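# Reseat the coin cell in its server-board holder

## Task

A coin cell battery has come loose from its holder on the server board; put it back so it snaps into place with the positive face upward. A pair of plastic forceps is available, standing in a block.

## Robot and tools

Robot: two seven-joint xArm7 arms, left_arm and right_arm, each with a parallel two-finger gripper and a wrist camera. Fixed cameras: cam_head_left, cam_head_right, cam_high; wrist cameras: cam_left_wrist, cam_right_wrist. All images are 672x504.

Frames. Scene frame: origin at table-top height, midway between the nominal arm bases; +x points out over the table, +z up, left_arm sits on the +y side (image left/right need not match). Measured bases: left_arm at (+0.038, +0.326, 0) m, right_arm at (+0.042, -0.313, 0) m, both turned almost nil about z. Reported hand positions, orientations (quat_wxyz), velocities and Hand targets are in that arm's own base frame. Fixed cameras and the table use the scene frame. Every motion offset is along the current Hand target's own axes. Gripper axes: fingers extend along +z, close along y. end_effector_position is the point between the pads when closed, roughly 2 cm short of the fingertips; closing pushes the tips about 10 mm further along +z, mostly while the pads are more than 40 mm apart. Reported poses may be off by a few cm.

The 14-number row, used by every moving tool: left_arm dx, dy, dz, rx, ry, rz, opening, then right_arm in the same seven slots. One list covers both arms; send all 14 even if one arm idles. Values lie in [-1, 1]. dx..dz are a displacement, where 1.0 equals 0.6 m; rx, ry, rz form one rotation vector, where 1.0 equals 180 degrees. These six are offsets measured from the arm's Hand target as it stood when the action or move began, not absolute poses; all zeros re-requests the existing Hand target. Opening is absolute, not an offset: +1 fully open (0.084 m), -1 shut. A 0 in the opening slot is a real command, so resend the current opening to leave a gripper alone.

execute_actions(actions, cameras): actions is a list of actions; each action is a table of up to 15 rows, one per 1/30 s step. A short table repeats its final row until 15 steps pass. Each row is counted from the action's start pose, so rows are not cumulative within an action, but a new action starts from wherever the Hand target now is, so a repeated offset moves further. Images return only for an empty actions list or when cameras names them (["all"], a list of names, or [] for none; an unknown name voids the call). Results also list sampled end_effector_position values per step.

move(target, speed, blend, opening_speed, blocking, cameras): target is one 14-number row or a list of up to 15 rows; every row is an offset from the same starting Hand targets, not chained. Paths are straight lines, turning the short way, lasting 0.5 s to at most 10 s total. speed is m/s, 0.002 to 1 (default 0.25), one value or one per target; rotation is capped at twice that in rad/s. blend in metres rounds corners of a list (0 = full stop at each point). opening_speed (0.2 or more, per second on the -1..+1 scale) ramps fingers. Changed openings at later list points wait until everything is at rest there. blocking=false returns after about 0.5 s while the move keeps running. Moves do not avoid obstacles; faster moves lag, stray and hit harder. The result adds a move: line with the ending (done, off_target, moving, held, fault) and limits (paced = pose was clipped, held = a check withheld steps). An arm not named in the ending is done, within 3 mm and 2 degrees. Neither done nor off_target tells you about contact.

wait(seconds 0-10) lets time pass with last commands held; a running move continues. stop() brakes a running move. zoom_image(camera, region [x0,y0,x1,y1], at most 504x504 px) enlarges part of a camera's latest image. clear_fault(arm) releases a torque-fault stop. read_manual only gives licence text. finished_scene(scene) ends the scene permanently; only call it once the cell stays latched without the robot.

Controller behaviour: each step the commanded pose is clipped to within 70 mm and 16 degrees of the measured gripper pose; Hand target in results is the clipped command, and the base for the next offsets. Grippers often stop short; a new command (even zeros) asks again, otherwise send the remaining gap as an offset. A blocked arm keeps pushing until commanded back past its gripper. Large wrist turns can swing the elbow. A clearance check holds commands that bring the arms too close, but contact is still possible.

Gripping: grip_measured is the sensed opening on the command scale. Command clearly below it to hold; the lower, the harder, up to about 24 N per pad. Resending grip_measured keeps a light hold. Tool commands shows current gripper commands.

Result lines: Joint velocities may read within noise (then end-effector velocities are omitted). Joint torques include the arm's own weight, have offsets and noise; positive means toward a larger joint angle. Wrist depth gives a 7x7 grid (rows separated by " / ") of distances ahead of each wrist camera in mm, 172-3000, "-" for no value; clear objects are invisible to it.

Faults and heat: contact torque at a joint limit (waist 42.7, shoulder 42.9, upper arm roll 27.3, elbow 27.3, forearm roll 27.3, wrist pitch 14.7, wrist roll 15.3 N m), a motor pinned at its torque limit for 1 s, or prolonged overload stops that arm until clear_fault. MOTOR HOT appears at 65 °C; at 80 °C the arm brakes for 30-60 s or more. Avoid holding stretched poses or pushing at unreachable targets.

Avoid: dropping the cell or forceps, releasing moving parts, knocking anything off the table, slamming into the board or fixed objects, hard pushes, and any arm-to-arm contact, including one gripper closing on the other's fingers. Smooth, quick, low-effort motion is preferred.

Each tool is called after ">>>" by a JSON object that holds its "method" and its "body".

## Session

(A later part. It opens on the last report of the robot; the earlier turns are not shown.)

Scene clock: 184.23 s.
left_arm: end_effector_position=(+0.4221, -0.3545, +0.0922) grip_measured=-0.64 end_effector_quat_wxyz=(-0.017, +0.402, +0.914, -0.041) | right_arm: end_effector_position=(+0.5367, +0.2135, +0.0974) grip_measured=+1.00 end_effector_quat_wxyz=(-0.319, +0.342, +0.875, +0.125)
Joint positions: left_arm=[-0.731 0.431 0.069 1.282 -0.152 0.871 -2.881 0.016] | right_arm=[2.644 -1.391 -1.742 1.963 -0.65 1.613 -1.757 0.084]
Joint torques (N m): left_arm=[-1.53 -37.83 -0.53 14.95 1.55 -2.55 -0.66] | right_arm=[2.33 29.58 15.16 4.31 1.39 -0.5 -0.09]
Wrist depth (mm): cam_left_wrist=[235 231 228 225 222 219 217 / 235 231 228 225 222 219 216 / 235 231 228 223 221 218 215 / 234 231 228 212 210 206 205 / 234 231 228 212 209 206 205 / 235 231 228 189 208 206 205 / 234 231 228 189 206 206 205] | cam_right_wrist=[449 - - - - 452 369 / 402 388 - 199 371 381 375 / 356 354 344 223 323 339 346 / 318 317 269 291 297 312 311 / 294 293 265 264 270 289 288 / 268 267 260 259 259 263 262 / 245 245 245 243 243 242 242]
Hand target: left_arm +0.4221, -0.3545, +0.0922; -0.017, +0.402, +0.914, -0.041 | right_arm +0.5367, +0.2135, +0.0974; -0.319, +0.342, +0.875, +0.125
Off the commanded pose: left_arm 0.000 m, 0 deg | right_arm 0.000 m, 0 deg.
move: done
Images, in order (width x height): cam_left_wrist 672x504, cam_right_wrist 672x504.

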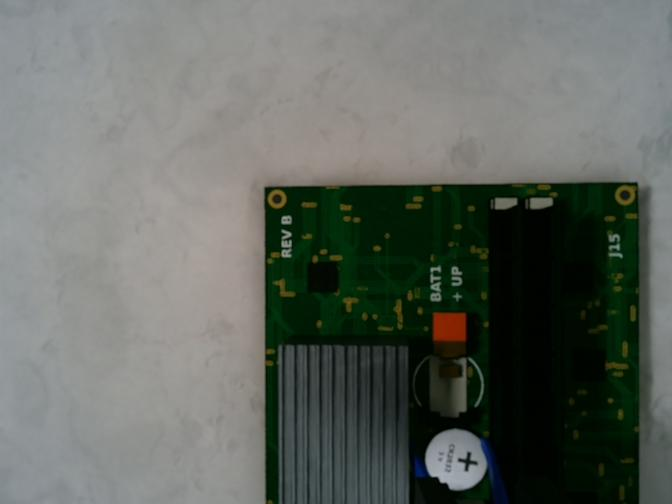

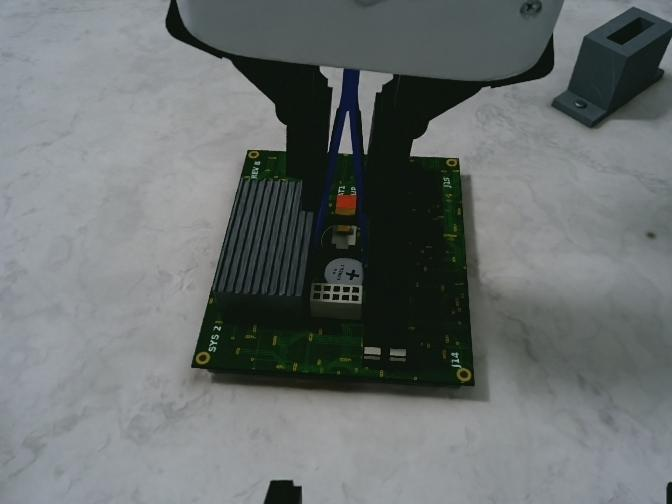

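>>> {"method": "move", "body": {"target": [[0,-0.0003,-0.0033,0,0,0,-0.62,0,0,0,0,0,0,1]], "speed": 0.04, "cameras": ["cam_left_wrist","cam_right_wrist"]}}

>>> {"method": "zoom_image", "body": {"camera": "cam_right_wrist", "region": [300, 220, 390, 310]}}

>>> {"method": "zoom_image", "body": {"camera": "cam_left_wrist", "region": [372, 404, 492, 504]}}

Scene clock: 196.17 s.
left_arm: end_effector_position=(+0.4221, -0.3545, +0.0942) grip_measured=-0.64 end_effector_quat_wxyz=(-0.017, +0.402, +0.914, -0.041) | right_arm: end_effector_position=(+0.5367, +0.2135, +0.0974) grip_measured=+1.00 end_effector_quat_wxyz=(-0.319, +0.342, +0.875, +0.125)
Joint positions: left_arm=[-0.731 0.428 0.069 1.284 -0.152 0.876 -2.882 0.016] | right_arm=[2.644 -1.391 -1.742 1.963 -0.65 1.613 -1.757 0.084]
Joint torques (N m): left_arm=[-1.61 -37.35 1.09 19.31 1.44 -0.82 -0.66] | right_arm=[2.45 29.56 15.22 4.22 1.33 -0.55 -0.07]
Wrist depth (mm): cam_left_wrist=[237 233 230 227 224 221 218 / 237 233 230 227 224 221 218 / 237 233 230 225 223 220 217 / 237 233 230 214 212 208 207 / 237 233 230 214 210 208 207 / 237 233 230 191 209 208 207 / 237 233 230 191 208 208 207] | cam_right_wrist=[448 - - - - 437 368 / 403 389 - 202 209 381 375 / 355 353 343 223 323 339 346 / 319 317 269 291 297 312 311 / 293 293 265 264 269 289 288 / 268 267 260 259 259 263 263 / 246 245 244 244 243 242 242]
Hand target: left_arm +0.4221, -0.3545, +0.0942; -0.017, +0.402, +0.914, -0.041 | right_arm +0.5367, +0.2135, +0.0974; -0.319, +0.342, +0.875, +0.125
Off the commanded pose: left_arm 0.000 m, 0 deg | right_arm 0.000 m, 0 deg.
move: done
Images, in order (width x height): cam_left_wrist 672x504, cam_right_wrist 672x504.

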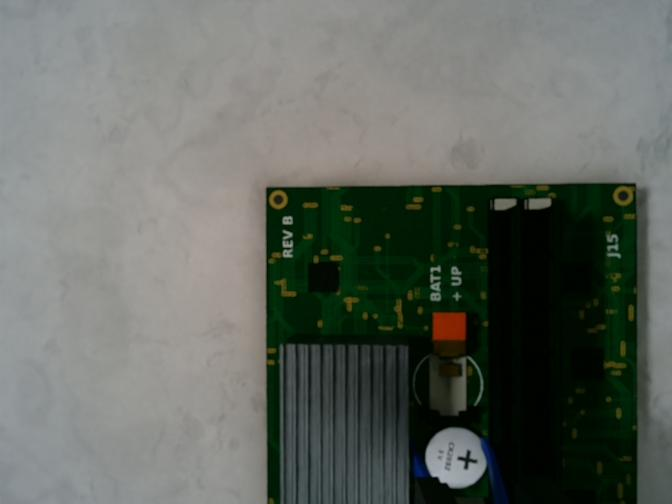

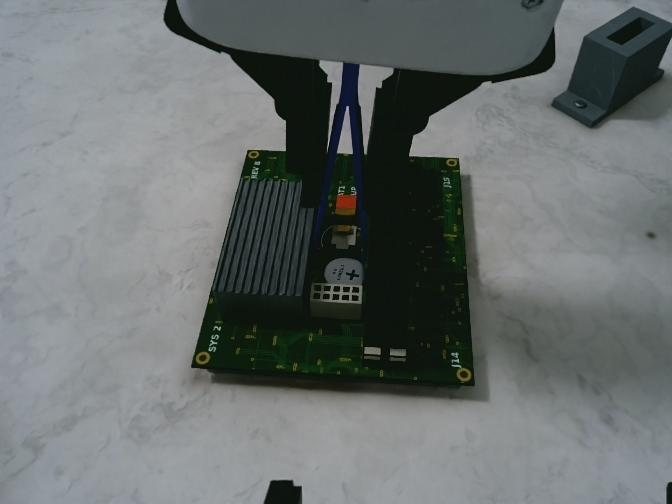

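Scaled by 5.600 from the camera's 672x504 image, which has a finer 960x720 frame.

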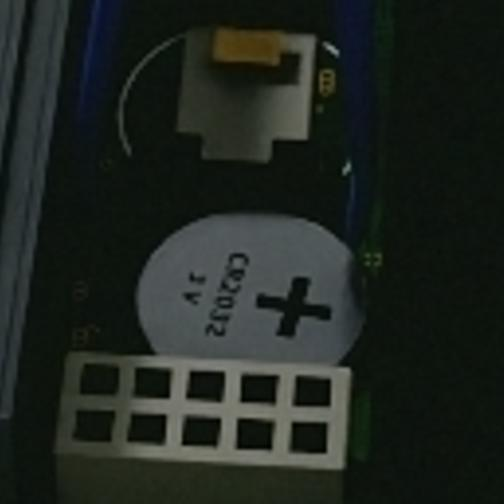

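Scaled by 4.200 from the camera's 672x504 image, which has a finer 960x720 frame.

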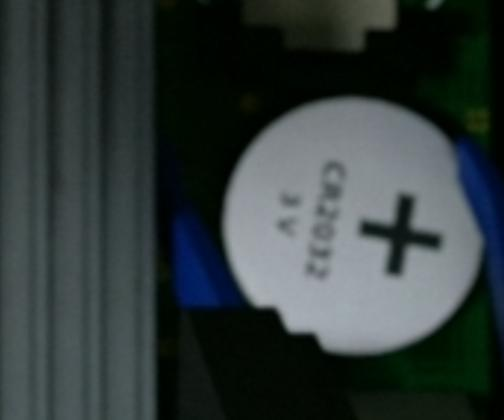

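>>> {"method": "move", "body": {"target": [[0,0.002,0.0017,0,0,0,-0.61,0,0,0,0,0,0,1],[-0.005,0.002,0.0017,0,0,0,-0.61,0,0,0,0,0,0,1],[-0.005,-0.004,0.0017,0,0,0,-0.62,0,0,0,0,0,0,1]], "speed": 0.04, "cameras": ["cam_left_wrist","cam_right_wrist"]}}

>>> {"method": "zoom_image", "body": {"camera": "cam_right_wrist", "region": [300, 220, 390, 310]}}

>>> {"method": "zoom_image", "body": {"camera": "cam_left_wrist", "region": [372, 404, 492, 504]}}

Scene clock: 201.67 s.
left_arm: end_effector_position=(+0.4223, -0.3584, +0.0934) grip_measured=-0.64 end_effector_quat_wxyz=(-0.017, +0.402, +0.914, -0.041) | right_arm: end_effector_position=(+0.5367, +0.2135, +0.0974) grip_measured=+1.00 end_effector_quat_wxyz=(-0.319, +0.342, +0.875, +0.125)
Joint positions: left_arm=[-0.735 0.436 0.068 1.295 -0.151 0.878 -2.887 0.016] | right_arm=[2.644 -1.391 -1.742 1.963 -0.65 1.613 -1.757 0.084]
Joint torques (N m): left_arm=[-1.6 -37.87 -0.81 15.12 1.54 -2.55 -0.71] | right_arm=[2.36 29.71 15.16 4.19 1.36 -0.46 -0.05]
Wrist depth (mm): cam_left_wrist=[236 233 229 226 223 220 218 / 236 233 229 226 223 221 218 / 236 233 229 224 222 219 216 / 236 232 229 213 211 198 206 / 236 232 229 212 210 199 206 / 236 232 230 189 204 200 207 / 235 232 230 190 188 200 206] | cam_right_wrist=[433 - - - - 453 369 / 403 389 193 199 370 380 376 / 355 353 334 216 331 339 346 / 318 317 269 291 297 312 310 / 294 293 265 265 270 289 288 / 268 267 260 259 259 263 263 / 246 246 244 244 243 242 241]
Hand target: left_arm +0.4223, -0.3584, +0.0934; -0.017, +0.402, +0.914, -0.041 | right_arm +0.5367, +0.2135, +0.0974; -0.319, +0.342, +0.875, +0.125
Off the commanded pose: left_arm 0.000 m, 0 deg | right_arm 0.000 m, 0 deg.
move: done
Images, in order (width x height): cam_left_wrist 672x504, cam_right_wrist 672x504.

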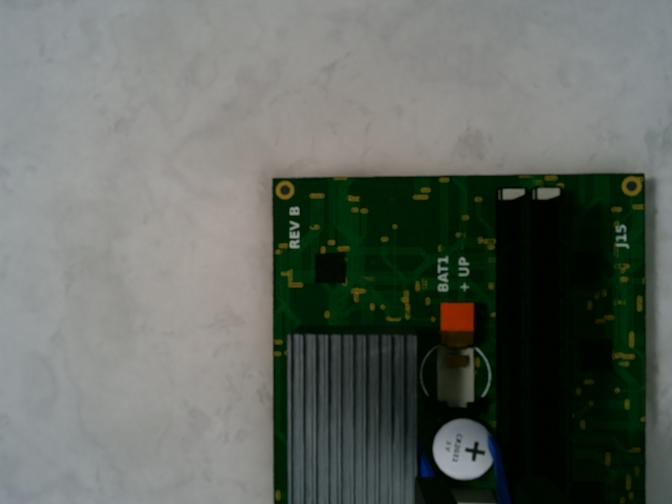

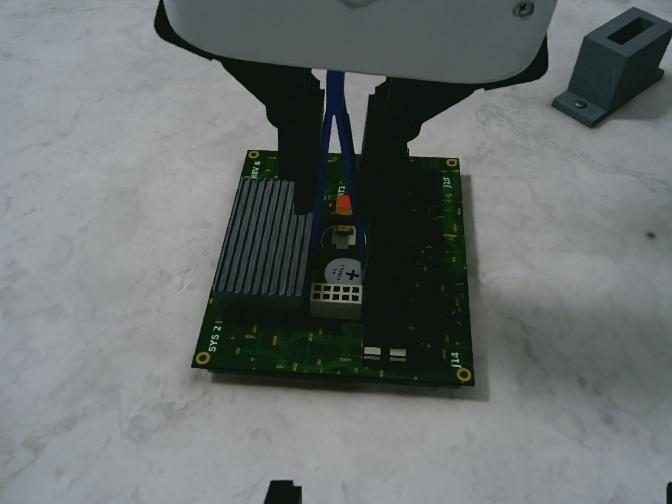

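Scaled by 5.600 from the camera's 672x504 image, which has a finer 960x720 frame.

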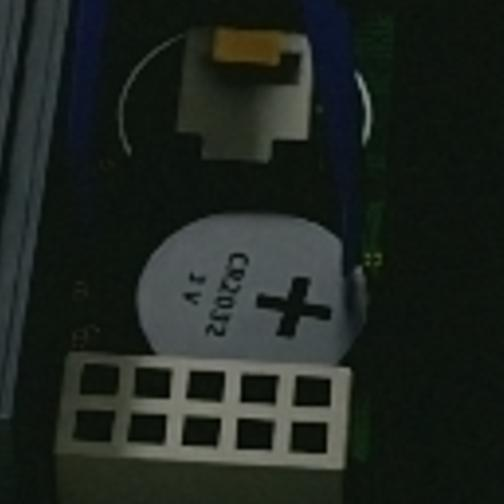

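Scaled by 4.200 from the camera's 672x504 image, which has a finer 960x720 frame.

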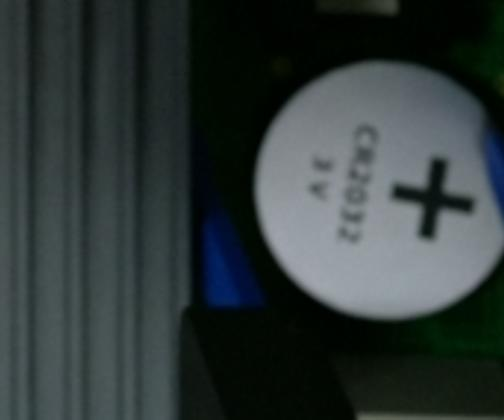

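>>> {"method": "move", "body": {"target": [[0,0.006,-0.001,0,0,0,-0.62,0,0,0,0,0,0,1],[0,0.006,0.0025,0,0,0,-0.62,0,0,0,0,0,0,1],[0,0.006,0.0025,0,0,0,-0.72,0,0,0,0,0,0,1]], "speed": 0.04, "cameras": ["cam_left_wrist","cam_right_wrist"]}}

>>> {"method": "zoom_image", "body": {"camera": "cam_right_wrist", "region": [300, 220, 390, 310]}}

>>> {"method": "zoom_image", "body": {"camera": "cam_left_wrist", "region": [372, 404, 492, 504]}}

Scene clock: 207.57 s.
left_arm: end_effector_position=(+0.4249, -0.3561, +0.0916) grip_measured=-0.74 end_effector_quat_wxyz=(-0.017, +0.402, +0.914, -0.041) | right_arm: end_effector_position=(+0.5367, +0.2135, +0.0974) grip_measured=+1.00 end_effector_quat_wxyz=(-0.319, +0.342, +0.875, +0.125)
Joint positions: left_arm=[-0.73 0.441 0.069 1.296 -0.153 0.875 -2.88 0.011] | right_arm=[2.644 -1.391 -1.742 1.963 -0.65 1.613 -1.757 0.084]
Joint torques (N m): left_arm=[-0.22 -32.64 -0.97 15.08 -0.75 -2.52 0.76] | right_arm=[2.4 29.51 15.16 4.16 1.2 -0.48 0.05]
Wrist depth (mm): cam_left_wrist=[234 231 227 224 221 219 216 / 234 231 227 224 221 219 216 / 234 230 227 223 220 218 214 / 234 231 227 211 209 206 204 / 234 231 227 210 208 206 204 / 234 230 227 187 207 206 205 / 234 230 227 187 205 206 204] | cam_right_wrist=[450 - - - - 452 368 / 402 388 - 200 371 382 375 / 355 353 343 216 323 338 346 / 319 317 269 288 297 312 311 / 294 293 265 264 269 289 288 / 268 267 260 260 258 263 263 / 246 246 244 243 243 242 242]
Hand target: left_arm +0.4249, -0.3561, +0.0916; -0.017, +0.402, +0.914, -0.041 | right_arm +0.5367, +0.2135, +0.0974; -0.319, +0.342, +0.875, +0.125
Off the commanded pose: left_arm 0.000 m, 0 deg | right_arm 0.000 m, 0 deg.
move: done
Images, in order (width x height): cam_left_wrist 672x504, cam_right_wrist 672x504.

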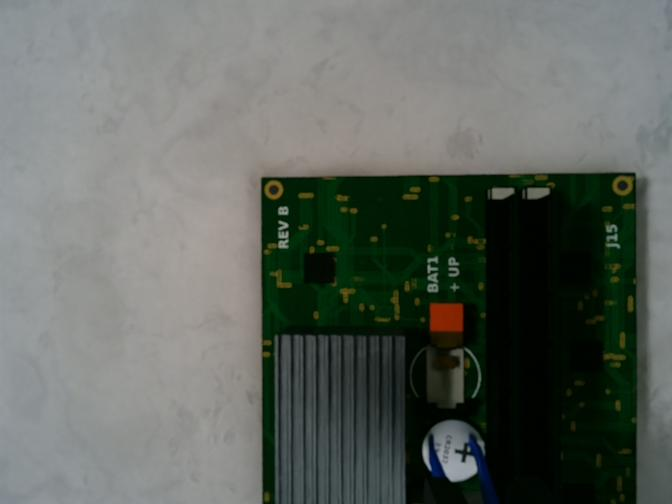

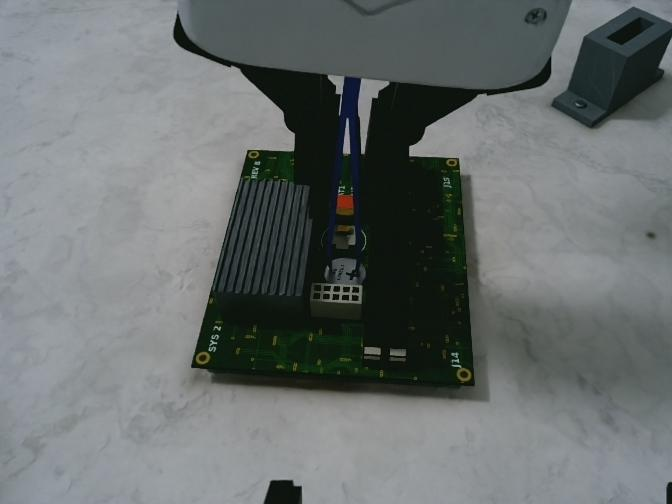

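Scaled by 5.600 from the camera's 672x504 image, which has a finer 960x720 frame.

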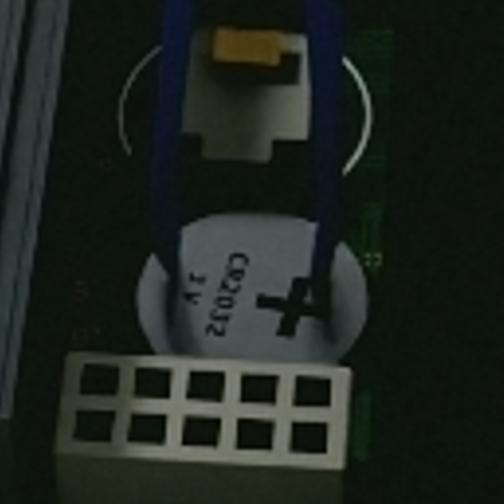

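Scaled by 4.200 from the camera's 672x504 image, which has a finer 960x720 frame.

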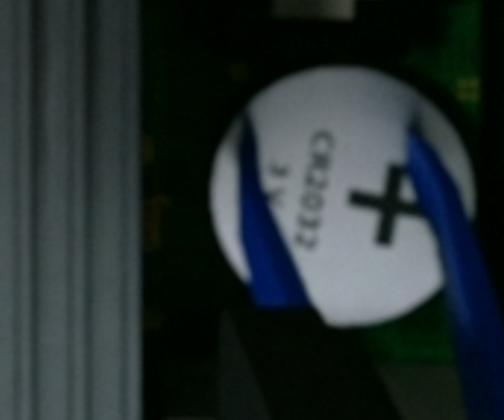

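>>> {"method": "move", "body": {"target": [[0,0,0.0015,0,0,0,-0.74,0,0,0,0,0,0,1],[0,-0.006,0.0015,0,0,0,-0.74,0,0,0,0,0,0,1]], "speed": 0.03, "cameras": ["cam_right_wrist"]}}

>>> {"method": "zoom_image", "body": {"camera": "cam_right_wrist", "region": [300, 220, 390, 310]}}

Scene clock: 211.67 s.
left_arm: end_effector_position=(+0.4222, -0.3586, +0.0910) grip_measured=-0.76 end_effector_quat_wxyz=(-0.017, +0.402, +0.914, -0.041) | right_arm: end_effector_position=(+0.5367, +0.2135, +0.0974) grip_measured=+1.00 end_effector_quat_wxyz=(-0.319, +0.342, +0.875, +0.125)
Joint positions: left_arm=[-0.735 0.44 0.067 1.293 -0.152 0.872 -2.887 0.011] | right_arm=[2.644 -1.391 -1.742 1.963 -0.65 1.613 -1.757 0.084]
Joint torques (N m): left_arm=[-0.86 -37.96 -0.85 14.97 1.57 -2.62 -0.71] | right_arm=[2.28 29.64 15.22 4.08 1.4 -0.47 -0.03]
Wrist depth (mm): cam_left_wrist=[233 230 227 224 221 218 215 / 233 230 227 224 221 218 215 / 233 230 227 222 220 217 214 / 233 230 227 211 209 207 203 / 233 230 227 210 208 207 204 / 233 230 227 186 186 207 204 / 233 229 226 186 186 201 204] | cam_right_wrist=[433 - - - - 452 369 / 403 389 - 197 370 382 374 / 355 354 342 219 331 339 346 / 318 317 269 271 297 312 311 / 294 293 265 264 269 289 288 / 268 267 260 259 259 264 263 / 246 246 244 244 243 242 242]
Hand target: left_arm +0.4222, -0.3586, +0.0910; -0.017, +0.402, +0.914, -0.041 | right_arm +0.5367, +0.2135, +0.0974; -0.319, +0.342, +0.875, +0.125
Off the commanded pose: left_arm 0.000 m, 0 deg | right_arm 0.000 m, 0 deg.
move: done
Images, in order (width x height): cam_right_wrist 672x504.

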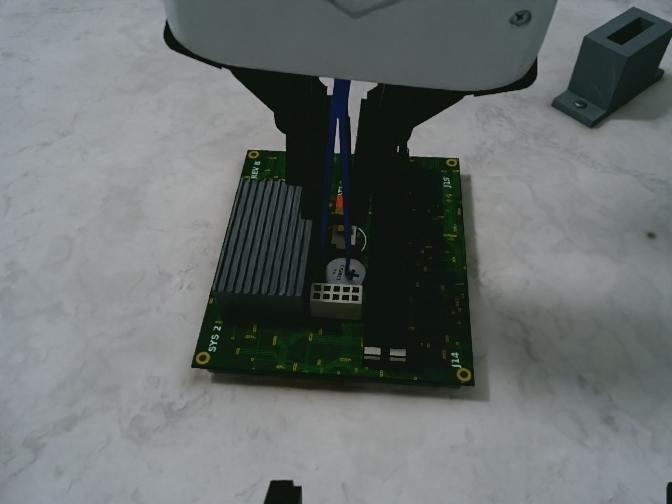

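Scaled by 5.600 from the camera's 672x504 image, which has a finer 960x720 frame.

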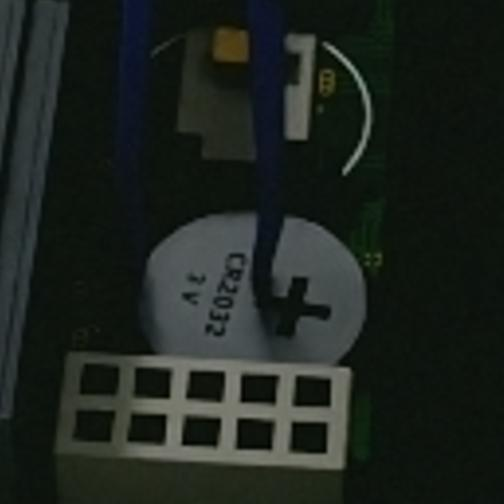

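>>> {"method": "move", "body": {"target": [[0,0.003,-0.01,0,0,0,-0.71,0,0,0,0,0,0,1]], "speed": 0.06, "cameras": ["cam_left_wrist","cam_right_wrist"]}}

>>> {"method": "zoom_image", "body": {"camera": "cam_right_wrist", "region": [290, 50, 400, 320]}}

>>> {"method": "zoom_image", "body": {"camera": "cam_left_wrist", "region": [372, 404, 492, 504]}}

Scene clock: 217.93 s.
left_arm: end_effector_position=(+0.4238, -0.3570, +0.0968) grip_measured=-0.73 end_effector_quat_wxyz=(-0.017, +0.402, +0.914, -0.041) | right_arm: end_effector_position=(+0.5367, +0.2135, +0.0974) grip_measured=+1.00 end_effector_quat_wxyz=(-0.319, +0.342, +0.875, +0.125)
Joint positions: left_arm=[-0.732 0.432 0.069 1.299 -0.151 0.887 -2.885 0.012] | right_arm=[2.644 -1.391 -1.742 1.963 -0.65 1.613 -1.757 0.084]
Joint torques (N m): left_arm=[1.19 -37.56 1.2 19.25 1.46 -0.56 0.67] | right_arm=[2.36 29.51 15.24 4.04 1.28 -0.49 -0.04]
Wrist depth (mm): cam_left_wrist=[240 236 233 229 226 223 221 / 239 236 233 229 226 223 221 / 240 236 233 228 225 222 220 / 239 236 233 217 214 211 209 / 239 236 232 216 210 210 209 / 239 236 232 193 210 211 210 / 239 236 232 193 199 210 209] | cam_right_wrist=[448 - - - - 452 369 / 403 388 - 196 371 382 376 / 355 353 343 219 331 339 346 / 318 317 270 276 298 312 310 / 294 293 265 264 270 289 288 / 268 267 260 260 258 263 263 / 246 245 244 244 243 243 242]
Hand target: left_arm +0.4239, -0.3570, +0.0968; -0.017, +0.402, +0.914, -0.041 | right_arm +0.5367, +0.2135, +0.0974; -0.319, +0.342, +0.875, +0.125
Off the commanded pose: left_arm 0.000 m, 0 deg | right_arm 0.000 m, 0 deg.
move: done
Images, in order (width x height): cam_left_wrist 672x504, cam_right_wrist 672x504.

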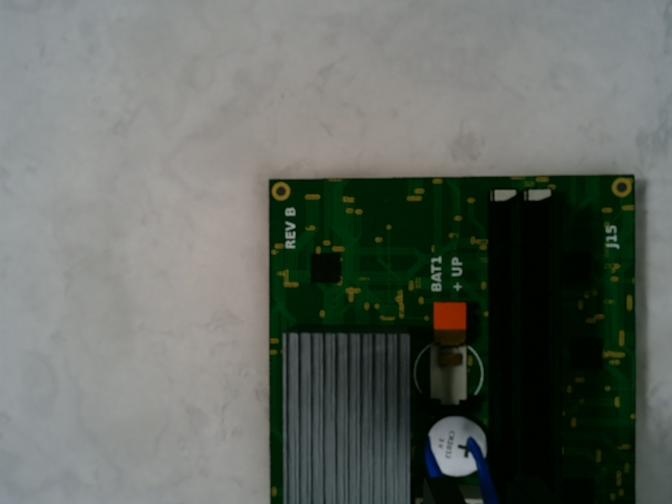

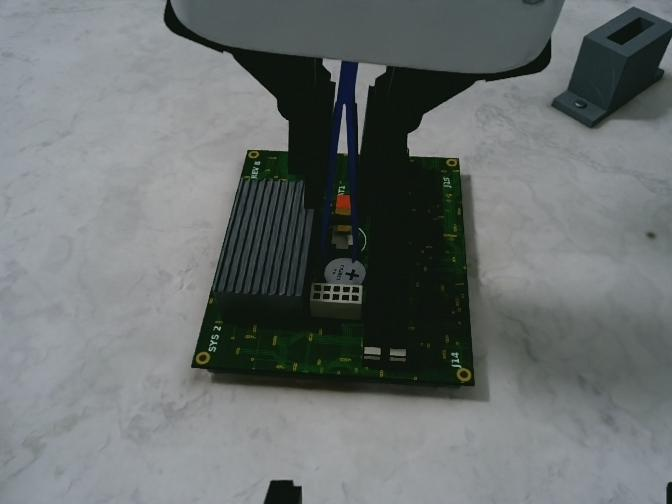

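Scaled by 1.867 from the camera's 672x504 image, which has a finer 960x720 frame.

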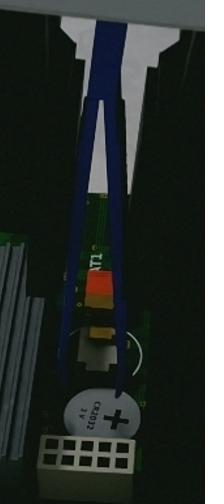

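Scaled by 4.200 from the camera's 672x504 image, which has a finer 960x720 frame.

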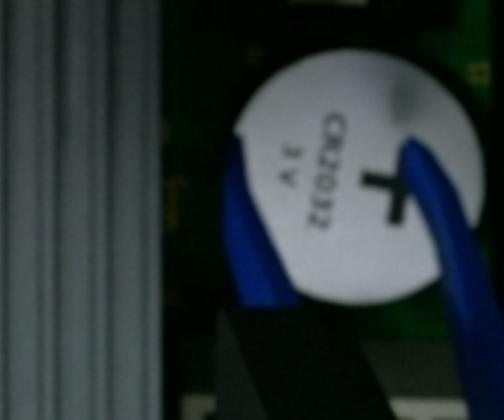

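>>> {"method": "move", "body": {"target": [[0.0105,0.0052,0,0,0,0,-0.71,0,0,0,0,0,0,1],[0.0105,0.0062,0.011,0,0,0,-0.71,0,0,0,0,0,0,1]], "speed": 0.04, "cameras": ["cam_left_wrist","cam_right_wrist"]}}

>>> {"method": "zoom_image", "body": {"camera": "cam_right_wrist", "region": [300, 220, 390, 310]}}

>>> {"method": "zoom_image", "body": {"camera": "cam_left_wrist", "region": [372, 404, 492, 504]}}

Scene clock: 224.27 s.
left_arm: end_effector_position=(+0.4219, -0.3503, +0.0900) grip_measured=-0.73 end_effector_quat_wxyz=(-0.017, +0.402, +0.914, -0.041) | right_arm: end_effector_position=(+0.5367, +0.2135, +0.0974) grip_measured=+1.00 end_effector_quat_wxyz=(-0.319, +0.342, +0.875, +0.125)
Joint positions: left_arm=[-0.727 0.426 0.07 1.268 -0.154 0.862 -2.873 0.012] | right_arm=[2.644 -1.391 -1.742 1.963 -0.65 1.613 -1.757 0.084]
Joint torques (N m): left_arm=[1.51 -31.04 -0.81 14.27 -1.13 -2.5 0.71] | right_arm=[2.4 29.55 15.13 4.16 1.25 -0.48 -0.01]
Wrist depth (mm): cam_left_wrist=[232 229 226 223 220 217 215 / 233 229 226 223 220 217 215 / 232 229 226 222 220 217 214 / 232 229 226 210 207 196 213 / 232 229 226 210 207 178 213 / 232 229 226 187 206 196 213 / 232 229 226 187 201 204 213] | cam_right_wrist=[448 - - - - 452 369 / 403 389 375 205 370 382 375 / 356 354 334 225 323 338 345 / 318 317 269 287 298 312 310 / 294 293 265 264 269 289 288 / 268 267 260 259 258 264 263 / 246 245 244 244 243 242 242]
Hand target: left_arm +0.4219, -0.3502, +0.0899; -0.017, +0.402, +0.914, -0.041 | right_arm +0.5367, +0.2135, +0.0974; -0.319, +0.342, +0.875, +0.125
Off the commanded pose: left_arm 0.000 m, 0 deg | right_arm 0.000 m, 0 deg.
move: done
Images, in order (width x height): cam_left_wrist 672x504, cam_right_wrist 672x504.

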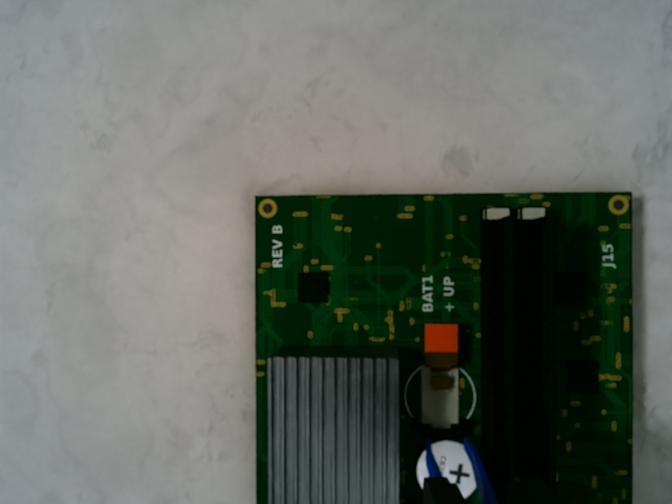

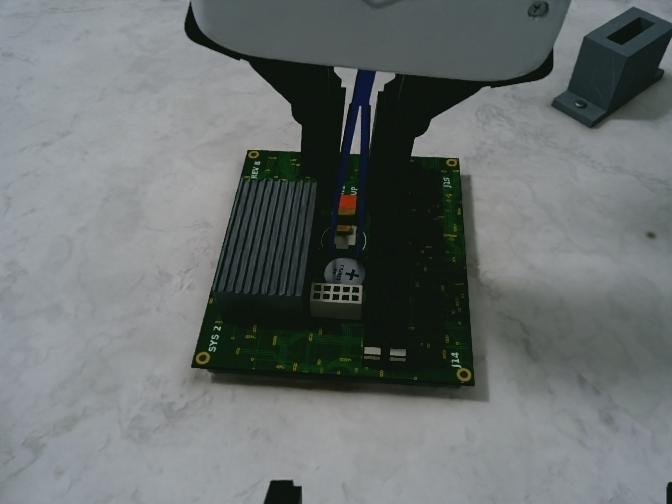

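Scaled by 5.600 from the camera's 672x504 image, which has a finer 960x720 frame.

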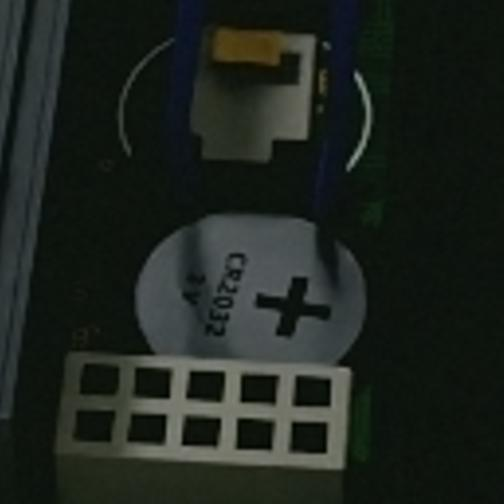

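Scaled by 4.200 from the camera's 672x504 image, which has a finer 960x720 frame.

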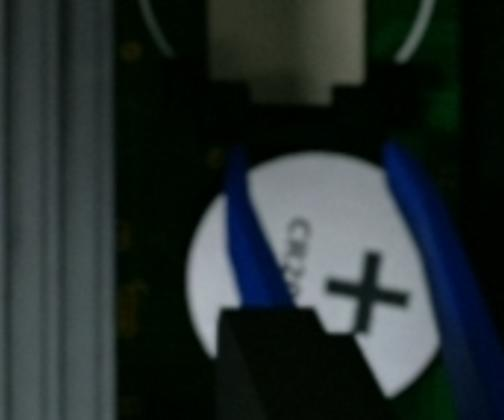

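>>> {"method": "move", "body": {"target": [[0,-0.0045,0,0,0,0,-0.71,0,0,0,0,0,0,1],[-0.006,-0.0045,0,0,0,0,-0.71,0,0,0,0,0,0,1]], "speed": 0.03, "cameras": ["cam_left_wrist","cam_right_wrist"]}}

>>> {"method": "zoom_image", "body": {"camera": "cam_right_wrist", "region": [300, 220, 390, 310]}}

>>> {"method": "zoom_image", "body": {"camera": "cam_left_wrist", "region": [372, 404, 492, 504]}}

Scene clock: 228.47 s.
left_arm: end_effector_position=(+0.4224, -0.3547, +0.0902) grip_measured=-0.73 end_effector_quat_wxyz=(-0.017, +0.402, +0.914, -0.041) | right_arm: end_effector_position=(+0.5367, +0.2135, +0.0974) grip_measured=+1.00 end_effector_quat_wxyz=(-0.319, +0.342, +0.875, +0.125)
Joint positions: left_arm=[-0.731 0.435 0.069 1.282 -0.153 0.867 -2.88 0.012] | right_arm=[2.644 -1.391 -1.742 1.963 -0.65 1.613 -1.757 0.084]
Joint torques (N m): left_arm=[-1.76 -32.13 -0.96 19.33 1.46 -0.87 -0.6] | right_arm=[2.43 29.92 15.17 4.04 1.21 -0.57 0.05]
Wrist depth (mm): cam_left_wrist=[232 229 226 223 220 218 215 / 233 229 226 223 220 217 215 / 232 229 226 221 219 216 213 / 233 229 226 210 208 204 203 / 232 229 226 210 207 204 203 / 232 229 225 187 206 204 203 / 232 229 226 187 204 204 203] | cam_right_wrist=[449 - - - - 452 369 / 403 389 - 198 371 382 374 / 355 354 344 223 323 338 346 / 318 317 269 278 297 312 311 / 294 293 265 264 269 289 288 / 268 266 260 260 258 264 262 / 246 245 245 244 243 242 241]
Hand target: left_arm +0.4224, -0.3547, +0.0902; -0.017, +0.402, +0.914, -0.041 | right_arm +0.5367, +0.2135, +0.0974; -0.319, +0.342, +0.875, +0.125
Off the commanded pose: left_arm 0.000 m, 0 deg | right_arm 0.000 m, 0 deg.
move: done
Images, in order (width x height): cam_left_wrist 672x504, cam_right_wrist 672x504.

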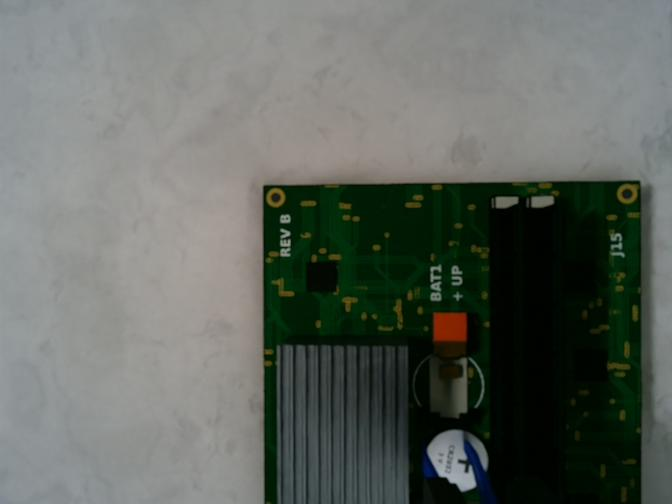

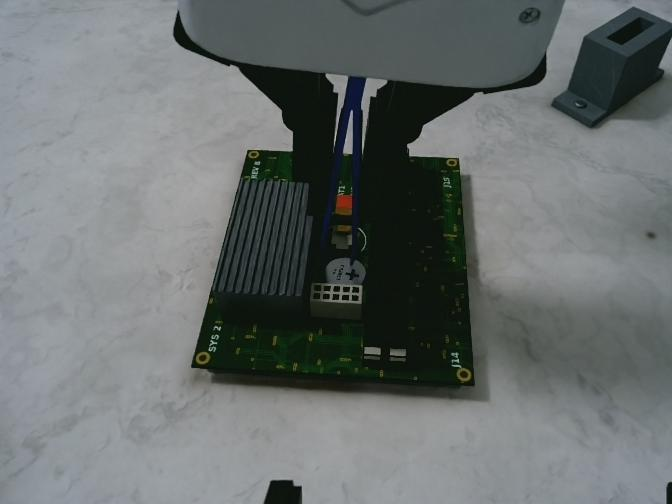

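Scaled by 5.600 from the camera's 672x504 image, which has a finer 960x720 frame.

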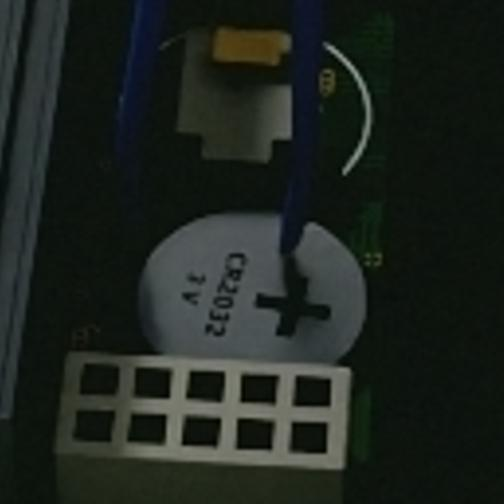

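Scaled by 4.200 from the camera's 672x504 image, which has a finer 960x720 frame.

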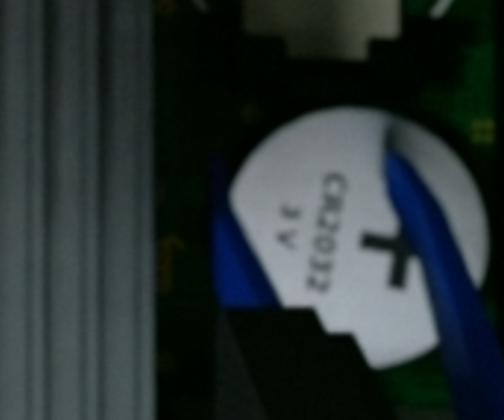

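>>> {"method": "move", "body": {"target": [[0.0,0,-0.009,0,0,0,-0.71,0,0,0,0,0,0,1],[0.006,0.0045,-0.009,0,0,0,-0.71,0,0,0,0,0,0,1],[0.006,0.0050,0.0055,0,0,0,-0.71,0,0,0,0,0,0,1]], "speed": 0.04, "cameras": ["cam_left_wrist","cam_right_wrist"]}}

>>> {"method": "zoom_image", "body": {"camera": "cam_right_wrist", "region": [300, 220, 390, 310]}}

>>> {"method": "zoom_image", "body": {"camera": "cam_left_wrist", "region": [372, 404, 492, 504]}}

Scene clock: 232.27 s.
left_arm: end_effector_position=(+0.4219, -0.3503, +0.0866) grip_measured=-0.73 end_effector_quat_wxyz=(-0.017, +0.402, +0.914, -0.041) | right_arm: end_effector_position=(+0.5367, +0.2135, +0.0974) grip_measured=+1.00 end_effector_quat_wxyz=(-0.319, +0.342, +0.875, +0.125)
Joint positions: left_arm=[-0.726 0.432 0.07 1.266 -0.155 0.855 -2.872 0.012] | right_arm=[2.644 -1.391 -1.742 1.963 -0.65 1.613 -1.757 0.084]
Joint torques (N m): left_arm=[1.35 -30.7 -0.96 14.18 -1.15 -2.42 0.73] | right_arm=[2.46 29.84 15.26 4.2 1.27 -0.47 -0.06]
Wrist depth (mm): cam_left_wrist=[229 226 223 219 217 214 211 / 229 226 222 219 216 214 211 / 229 226 222 218 216 213 210 / 229 226 222 207 204 192 200 / 229 226 222 206 204 200 199 / 229 226 223 184 203 201 200 / 228 225 223 184 198 201 200] | cam_right_wrist=[450 - - - - 453 369 / 403 390 375 205 370 382 375 / 355 354 334 225 323 339 345 / 318 316 270 283 297 312 311 / 294 293 265 264 269 290 288 / 268 267 261 259 259 263 263 / 246 245 245 244 243 242 242]
Hand target: left_arm +0.4219, -0.3502, +0.0866; -0.017, +0.402, +0.914, -0.041 | right_arm +0.5367, +0.2135, +0.0974; -0.319, +0.342, +0.875, +0.125
Off the commanded pose: left_arm 0.000 m, 0 deg | right_arm 0.000 m, 0 deg.
move: done
Images, in order (width x height): cam_left_wrist 672x504, cam_right_wrist 672x504.

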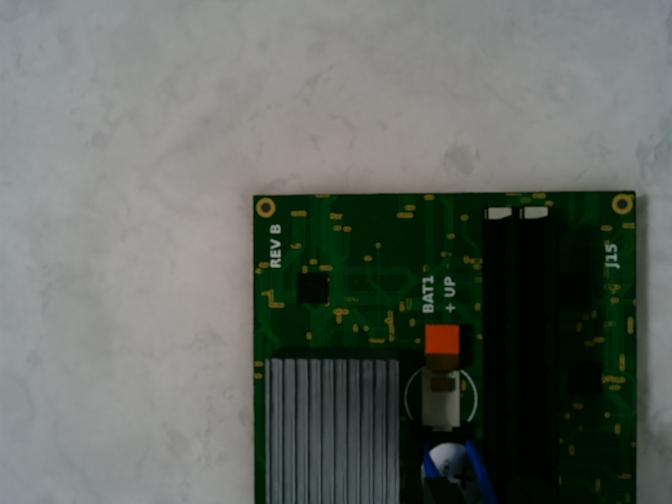

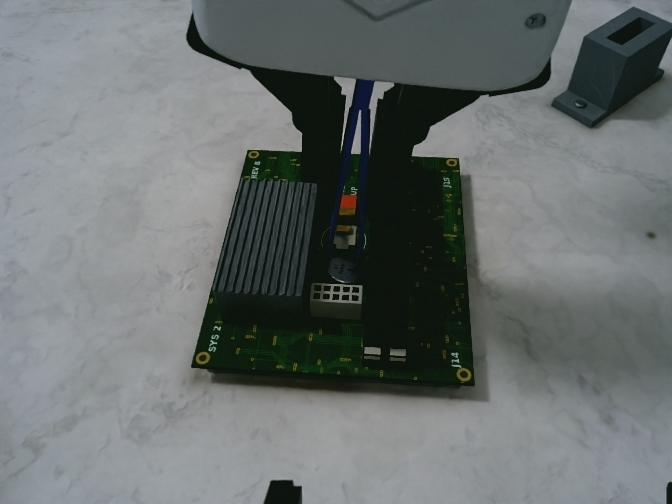

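Scaled by 5.600 from the camera's 672x504 image, which has a finer 960x720 frame.

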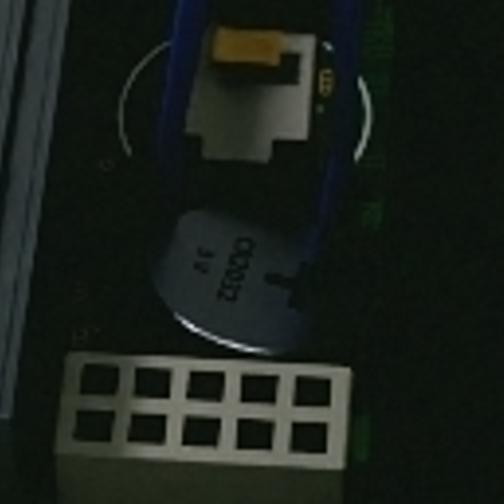

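Scaled by 4.200 from the camera's 672x504 image, which has a finer 960x720 frame.

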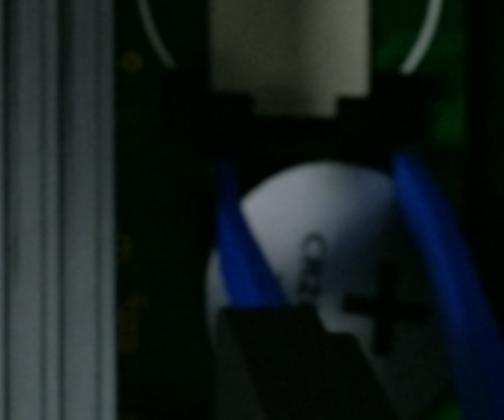

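>>> {"method": "move", "body": {"target": [[0.001,0,-0.01,0,0,0,-0.71,0,0,0,0,0,0,1]], "speed": 0.04, "cameras": ["cam_left_wrist","cam_right_wrist"]}}

>>> {"method": "zoom_image", "body": {"camera": "cam_right_wrist", "region": [300, 220, 390, 310]}}

>>> {"method": "zoom_image", "body": {"camera": "cam_left_wrist", "region": [372, 404, 492, 504]}}

Scene clock: 235.80 s.
left_arm: end_effector_position=(+0.4219, -0.3494, +0.0925) grip_measured=-0.73 end_effector_quat_wxyz=(-0.017, +0.402, +0.914, -0.041) | right_arm: end_effector_position=(+0.5367, +0.2135, +0.0974) grip_measured=+1.00 end_effector_quat_wxyz=(-0.319, +0.342, +0.875, +0.125)
Joint positions: left_arm=[-0.726 0.42 0.071 1.268 -0.153 0.868 -2.873 0.012] | right_arm=[2.644 -1.391 -1.742 1.963 -0.65 1.613 -1.757 0.084]
Joint torques (N m): left_arm=[1.48 -37.59 1.12 19.16 1.51 -0.8 -0.78] | right_arm=[2.41 29.82 15.21 4.19 1.3 -0.48 0.1]
Wrist depth (mm): cam_left_wrist=[235 232 228 225 222 220 217 / 235 232 228 225 222 220 217 / 235 231 228 224 222 219 216 / 235 231 228 213 210 206 215 / 235 231 228 212 209 205 215 / 235 232 228 189 209 206 215 / 235 231 228 189 204 206 215] | cam_right_wrist=[449 - - - - 452 369 / 403 388 - 205 214 382 375 / 355 353 334 225 323 338 345 / 318 317 269 287 297 312 310 / 294 293 265 265 270 289 288 / 268 267 260 259 258 264 263 / 246 246 244 243 243 242 242]
Hand target: left_arm +0.4219, -0.3494, +0.0926; -0.017, +0.402, +0.914, -0.041 | right_arm +0.5367, +0.2135, +0.0974; -0.319, +0.342, +0.875, +0.125
Off the commanded pose: left_arm 0.000 m, 0 deg | right_arm 0.000 m, 0 deg.
move: done
Images, in order (width x height): cam_left_wrist 672x504, cam_right_wrist 672x504.

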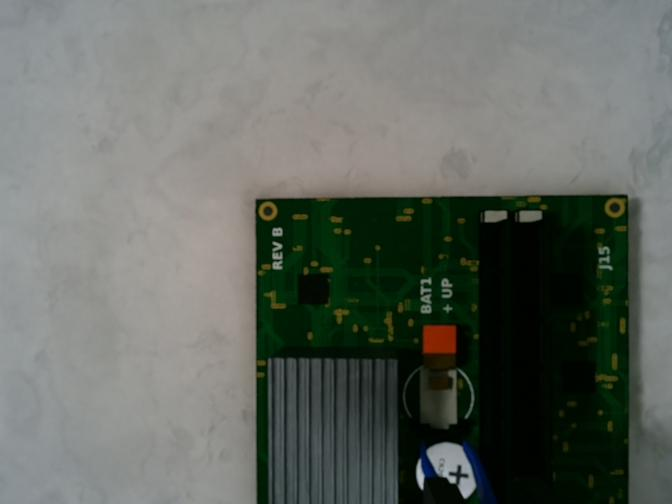

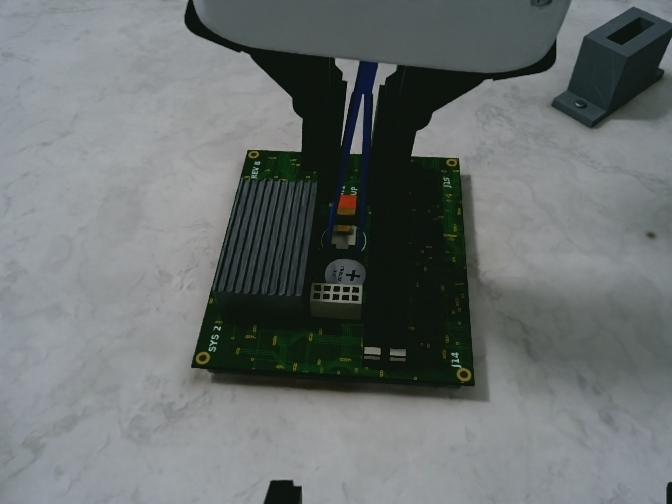

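Scaled by 5.600 from the camera's 672x504 image, which has a finer 960x720 frame.

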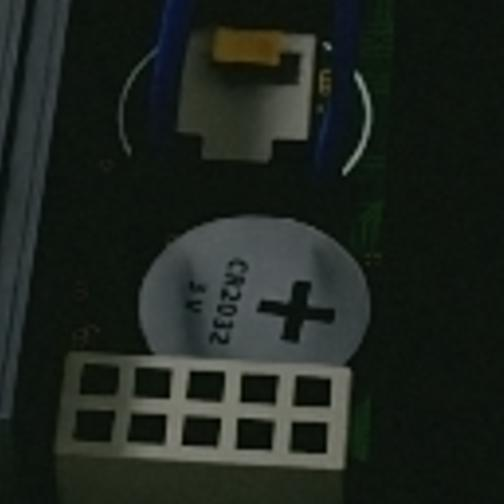

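Scaled by 4.200 from the camera's 672x504 image, which has a finer 960x720 frame.

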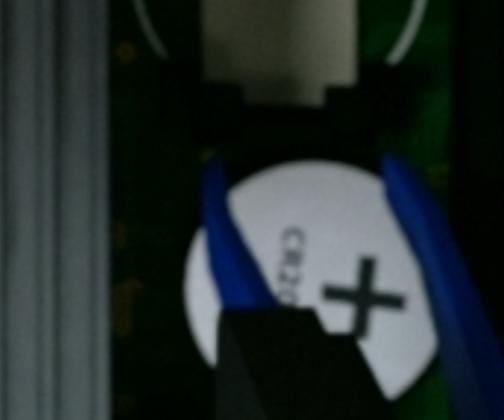

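>>> {"method": "move", "body": {"target": [[-0.0175,0.002,-0.004,0,0,0,-0.63,0,0,0,0,0,0,1],[-0.0175,0.002,0,0,0,0,-0.63,0,0,0,0,0,0,1]], "speed": 0.05, "cameras": ["cam_left_wrist","cam_right_wrist"]}}

>>> {"method": "zoom_image", "body": {"camera": "cam_right_wrist", "region": [300, 220, 390, 310]}}

>>> {"method": "zoom_image", "body": {"camera": "cam_left_wrist", "region": [372, 404, 492, 504]}}

Scene clock: 242.63 s.
left_arm: end_effector_position=(+0.4299, -0.3564, +0.0925) grip_measured=-0.65 end_effector_quat_wxyz=(-0.017, +0.402, +0.914, -0.041) | right_arm: end_effector_position=(+0.5367, +0.2135, +0.0974) grip_measured=+1.00 end_effector_quat_wxyz=(-0.319, +0.342, +0.875, +0.125)
Joint positions: left_arm=[-0.725 0.452 0.07 1.316 -0.153 0.885 -2.876 0.015] | right_arm=[2.644 -1.391 -1.742 1.963 -0.65 1.613 -1.757 0.084]
Joint torques (N m): left_arm=[1.47 -32.73 -0.74 14.97 -1.37 -2.48 0.61] | right_arm=[2.56 29.83 15.16 4.01 1.22 -0.44 0.05]
Wrist depth (mm): cam_left_wrist=[235 232 228 225 222 220 217 / 235 232 228 225 222 220 217 / 235 231 228 213 211 208 215 / 235 231 228 213 210 205 215 / 235 231 228 211 209 206 215 / 235 231 229 189 209 206 215 / 235 231 229 189 206 205 215] | cam_right_wrist=[449 - - - - - 370 / 402 389 - 193 193 382 374 / 355 354 343 215 323 339 346 / 318 316 270 276 297 312 310 / 294 293 265 265 269 289 288 / 268 267 260 259 259 264 263 / 246 245 245 243 243 242 242]
Hand target: left_arm +0.4299, -0.3564, +0.0925; -0.017, +0.402, +0.914, -0.041 | right_arm +0.5367, +0.2135, +0.0974; -0.319, +0.342, +0.875, +0.125
Off the commanded pose: left_arm 0.000 m, 0 deg | right_arm 0.000 m, 0 deg.
move: done
Images, in order (width x height): cam_left_wrist 672x504, cam_right_wrist 672x504.

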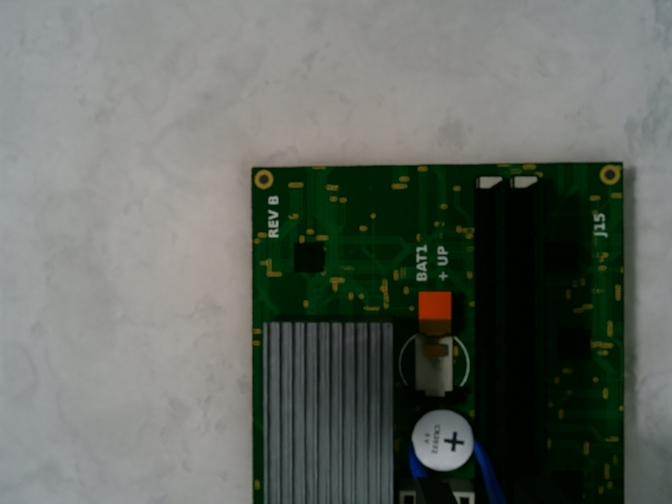

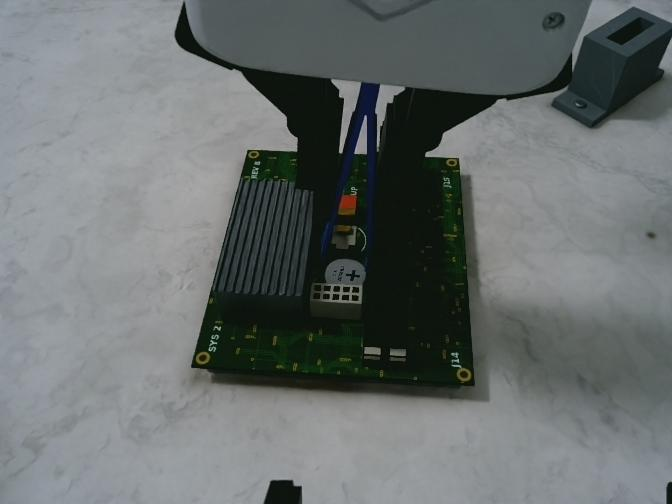

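Scaled by 5.600 from the camera's 672x504 image, which has a finer 960x720 frame.

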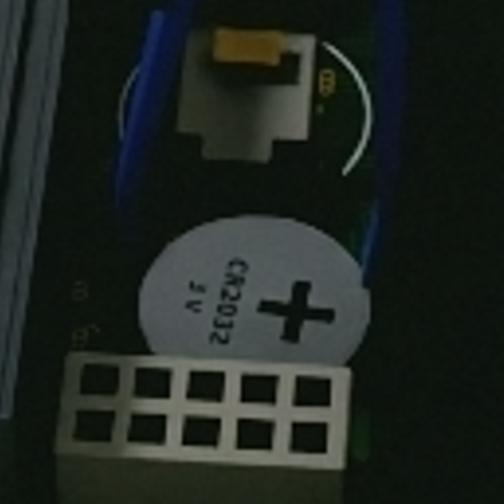

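Scaled by 4.200 from the camera's 672x504 image, which has a finer 960x720 frame.

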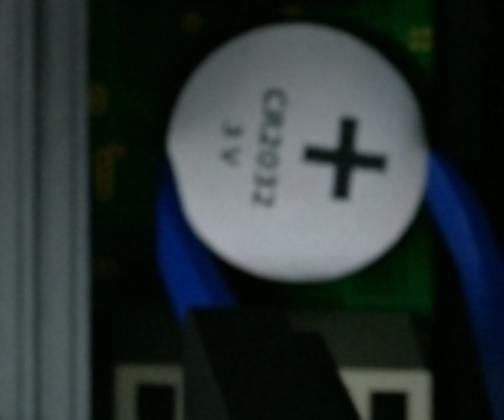

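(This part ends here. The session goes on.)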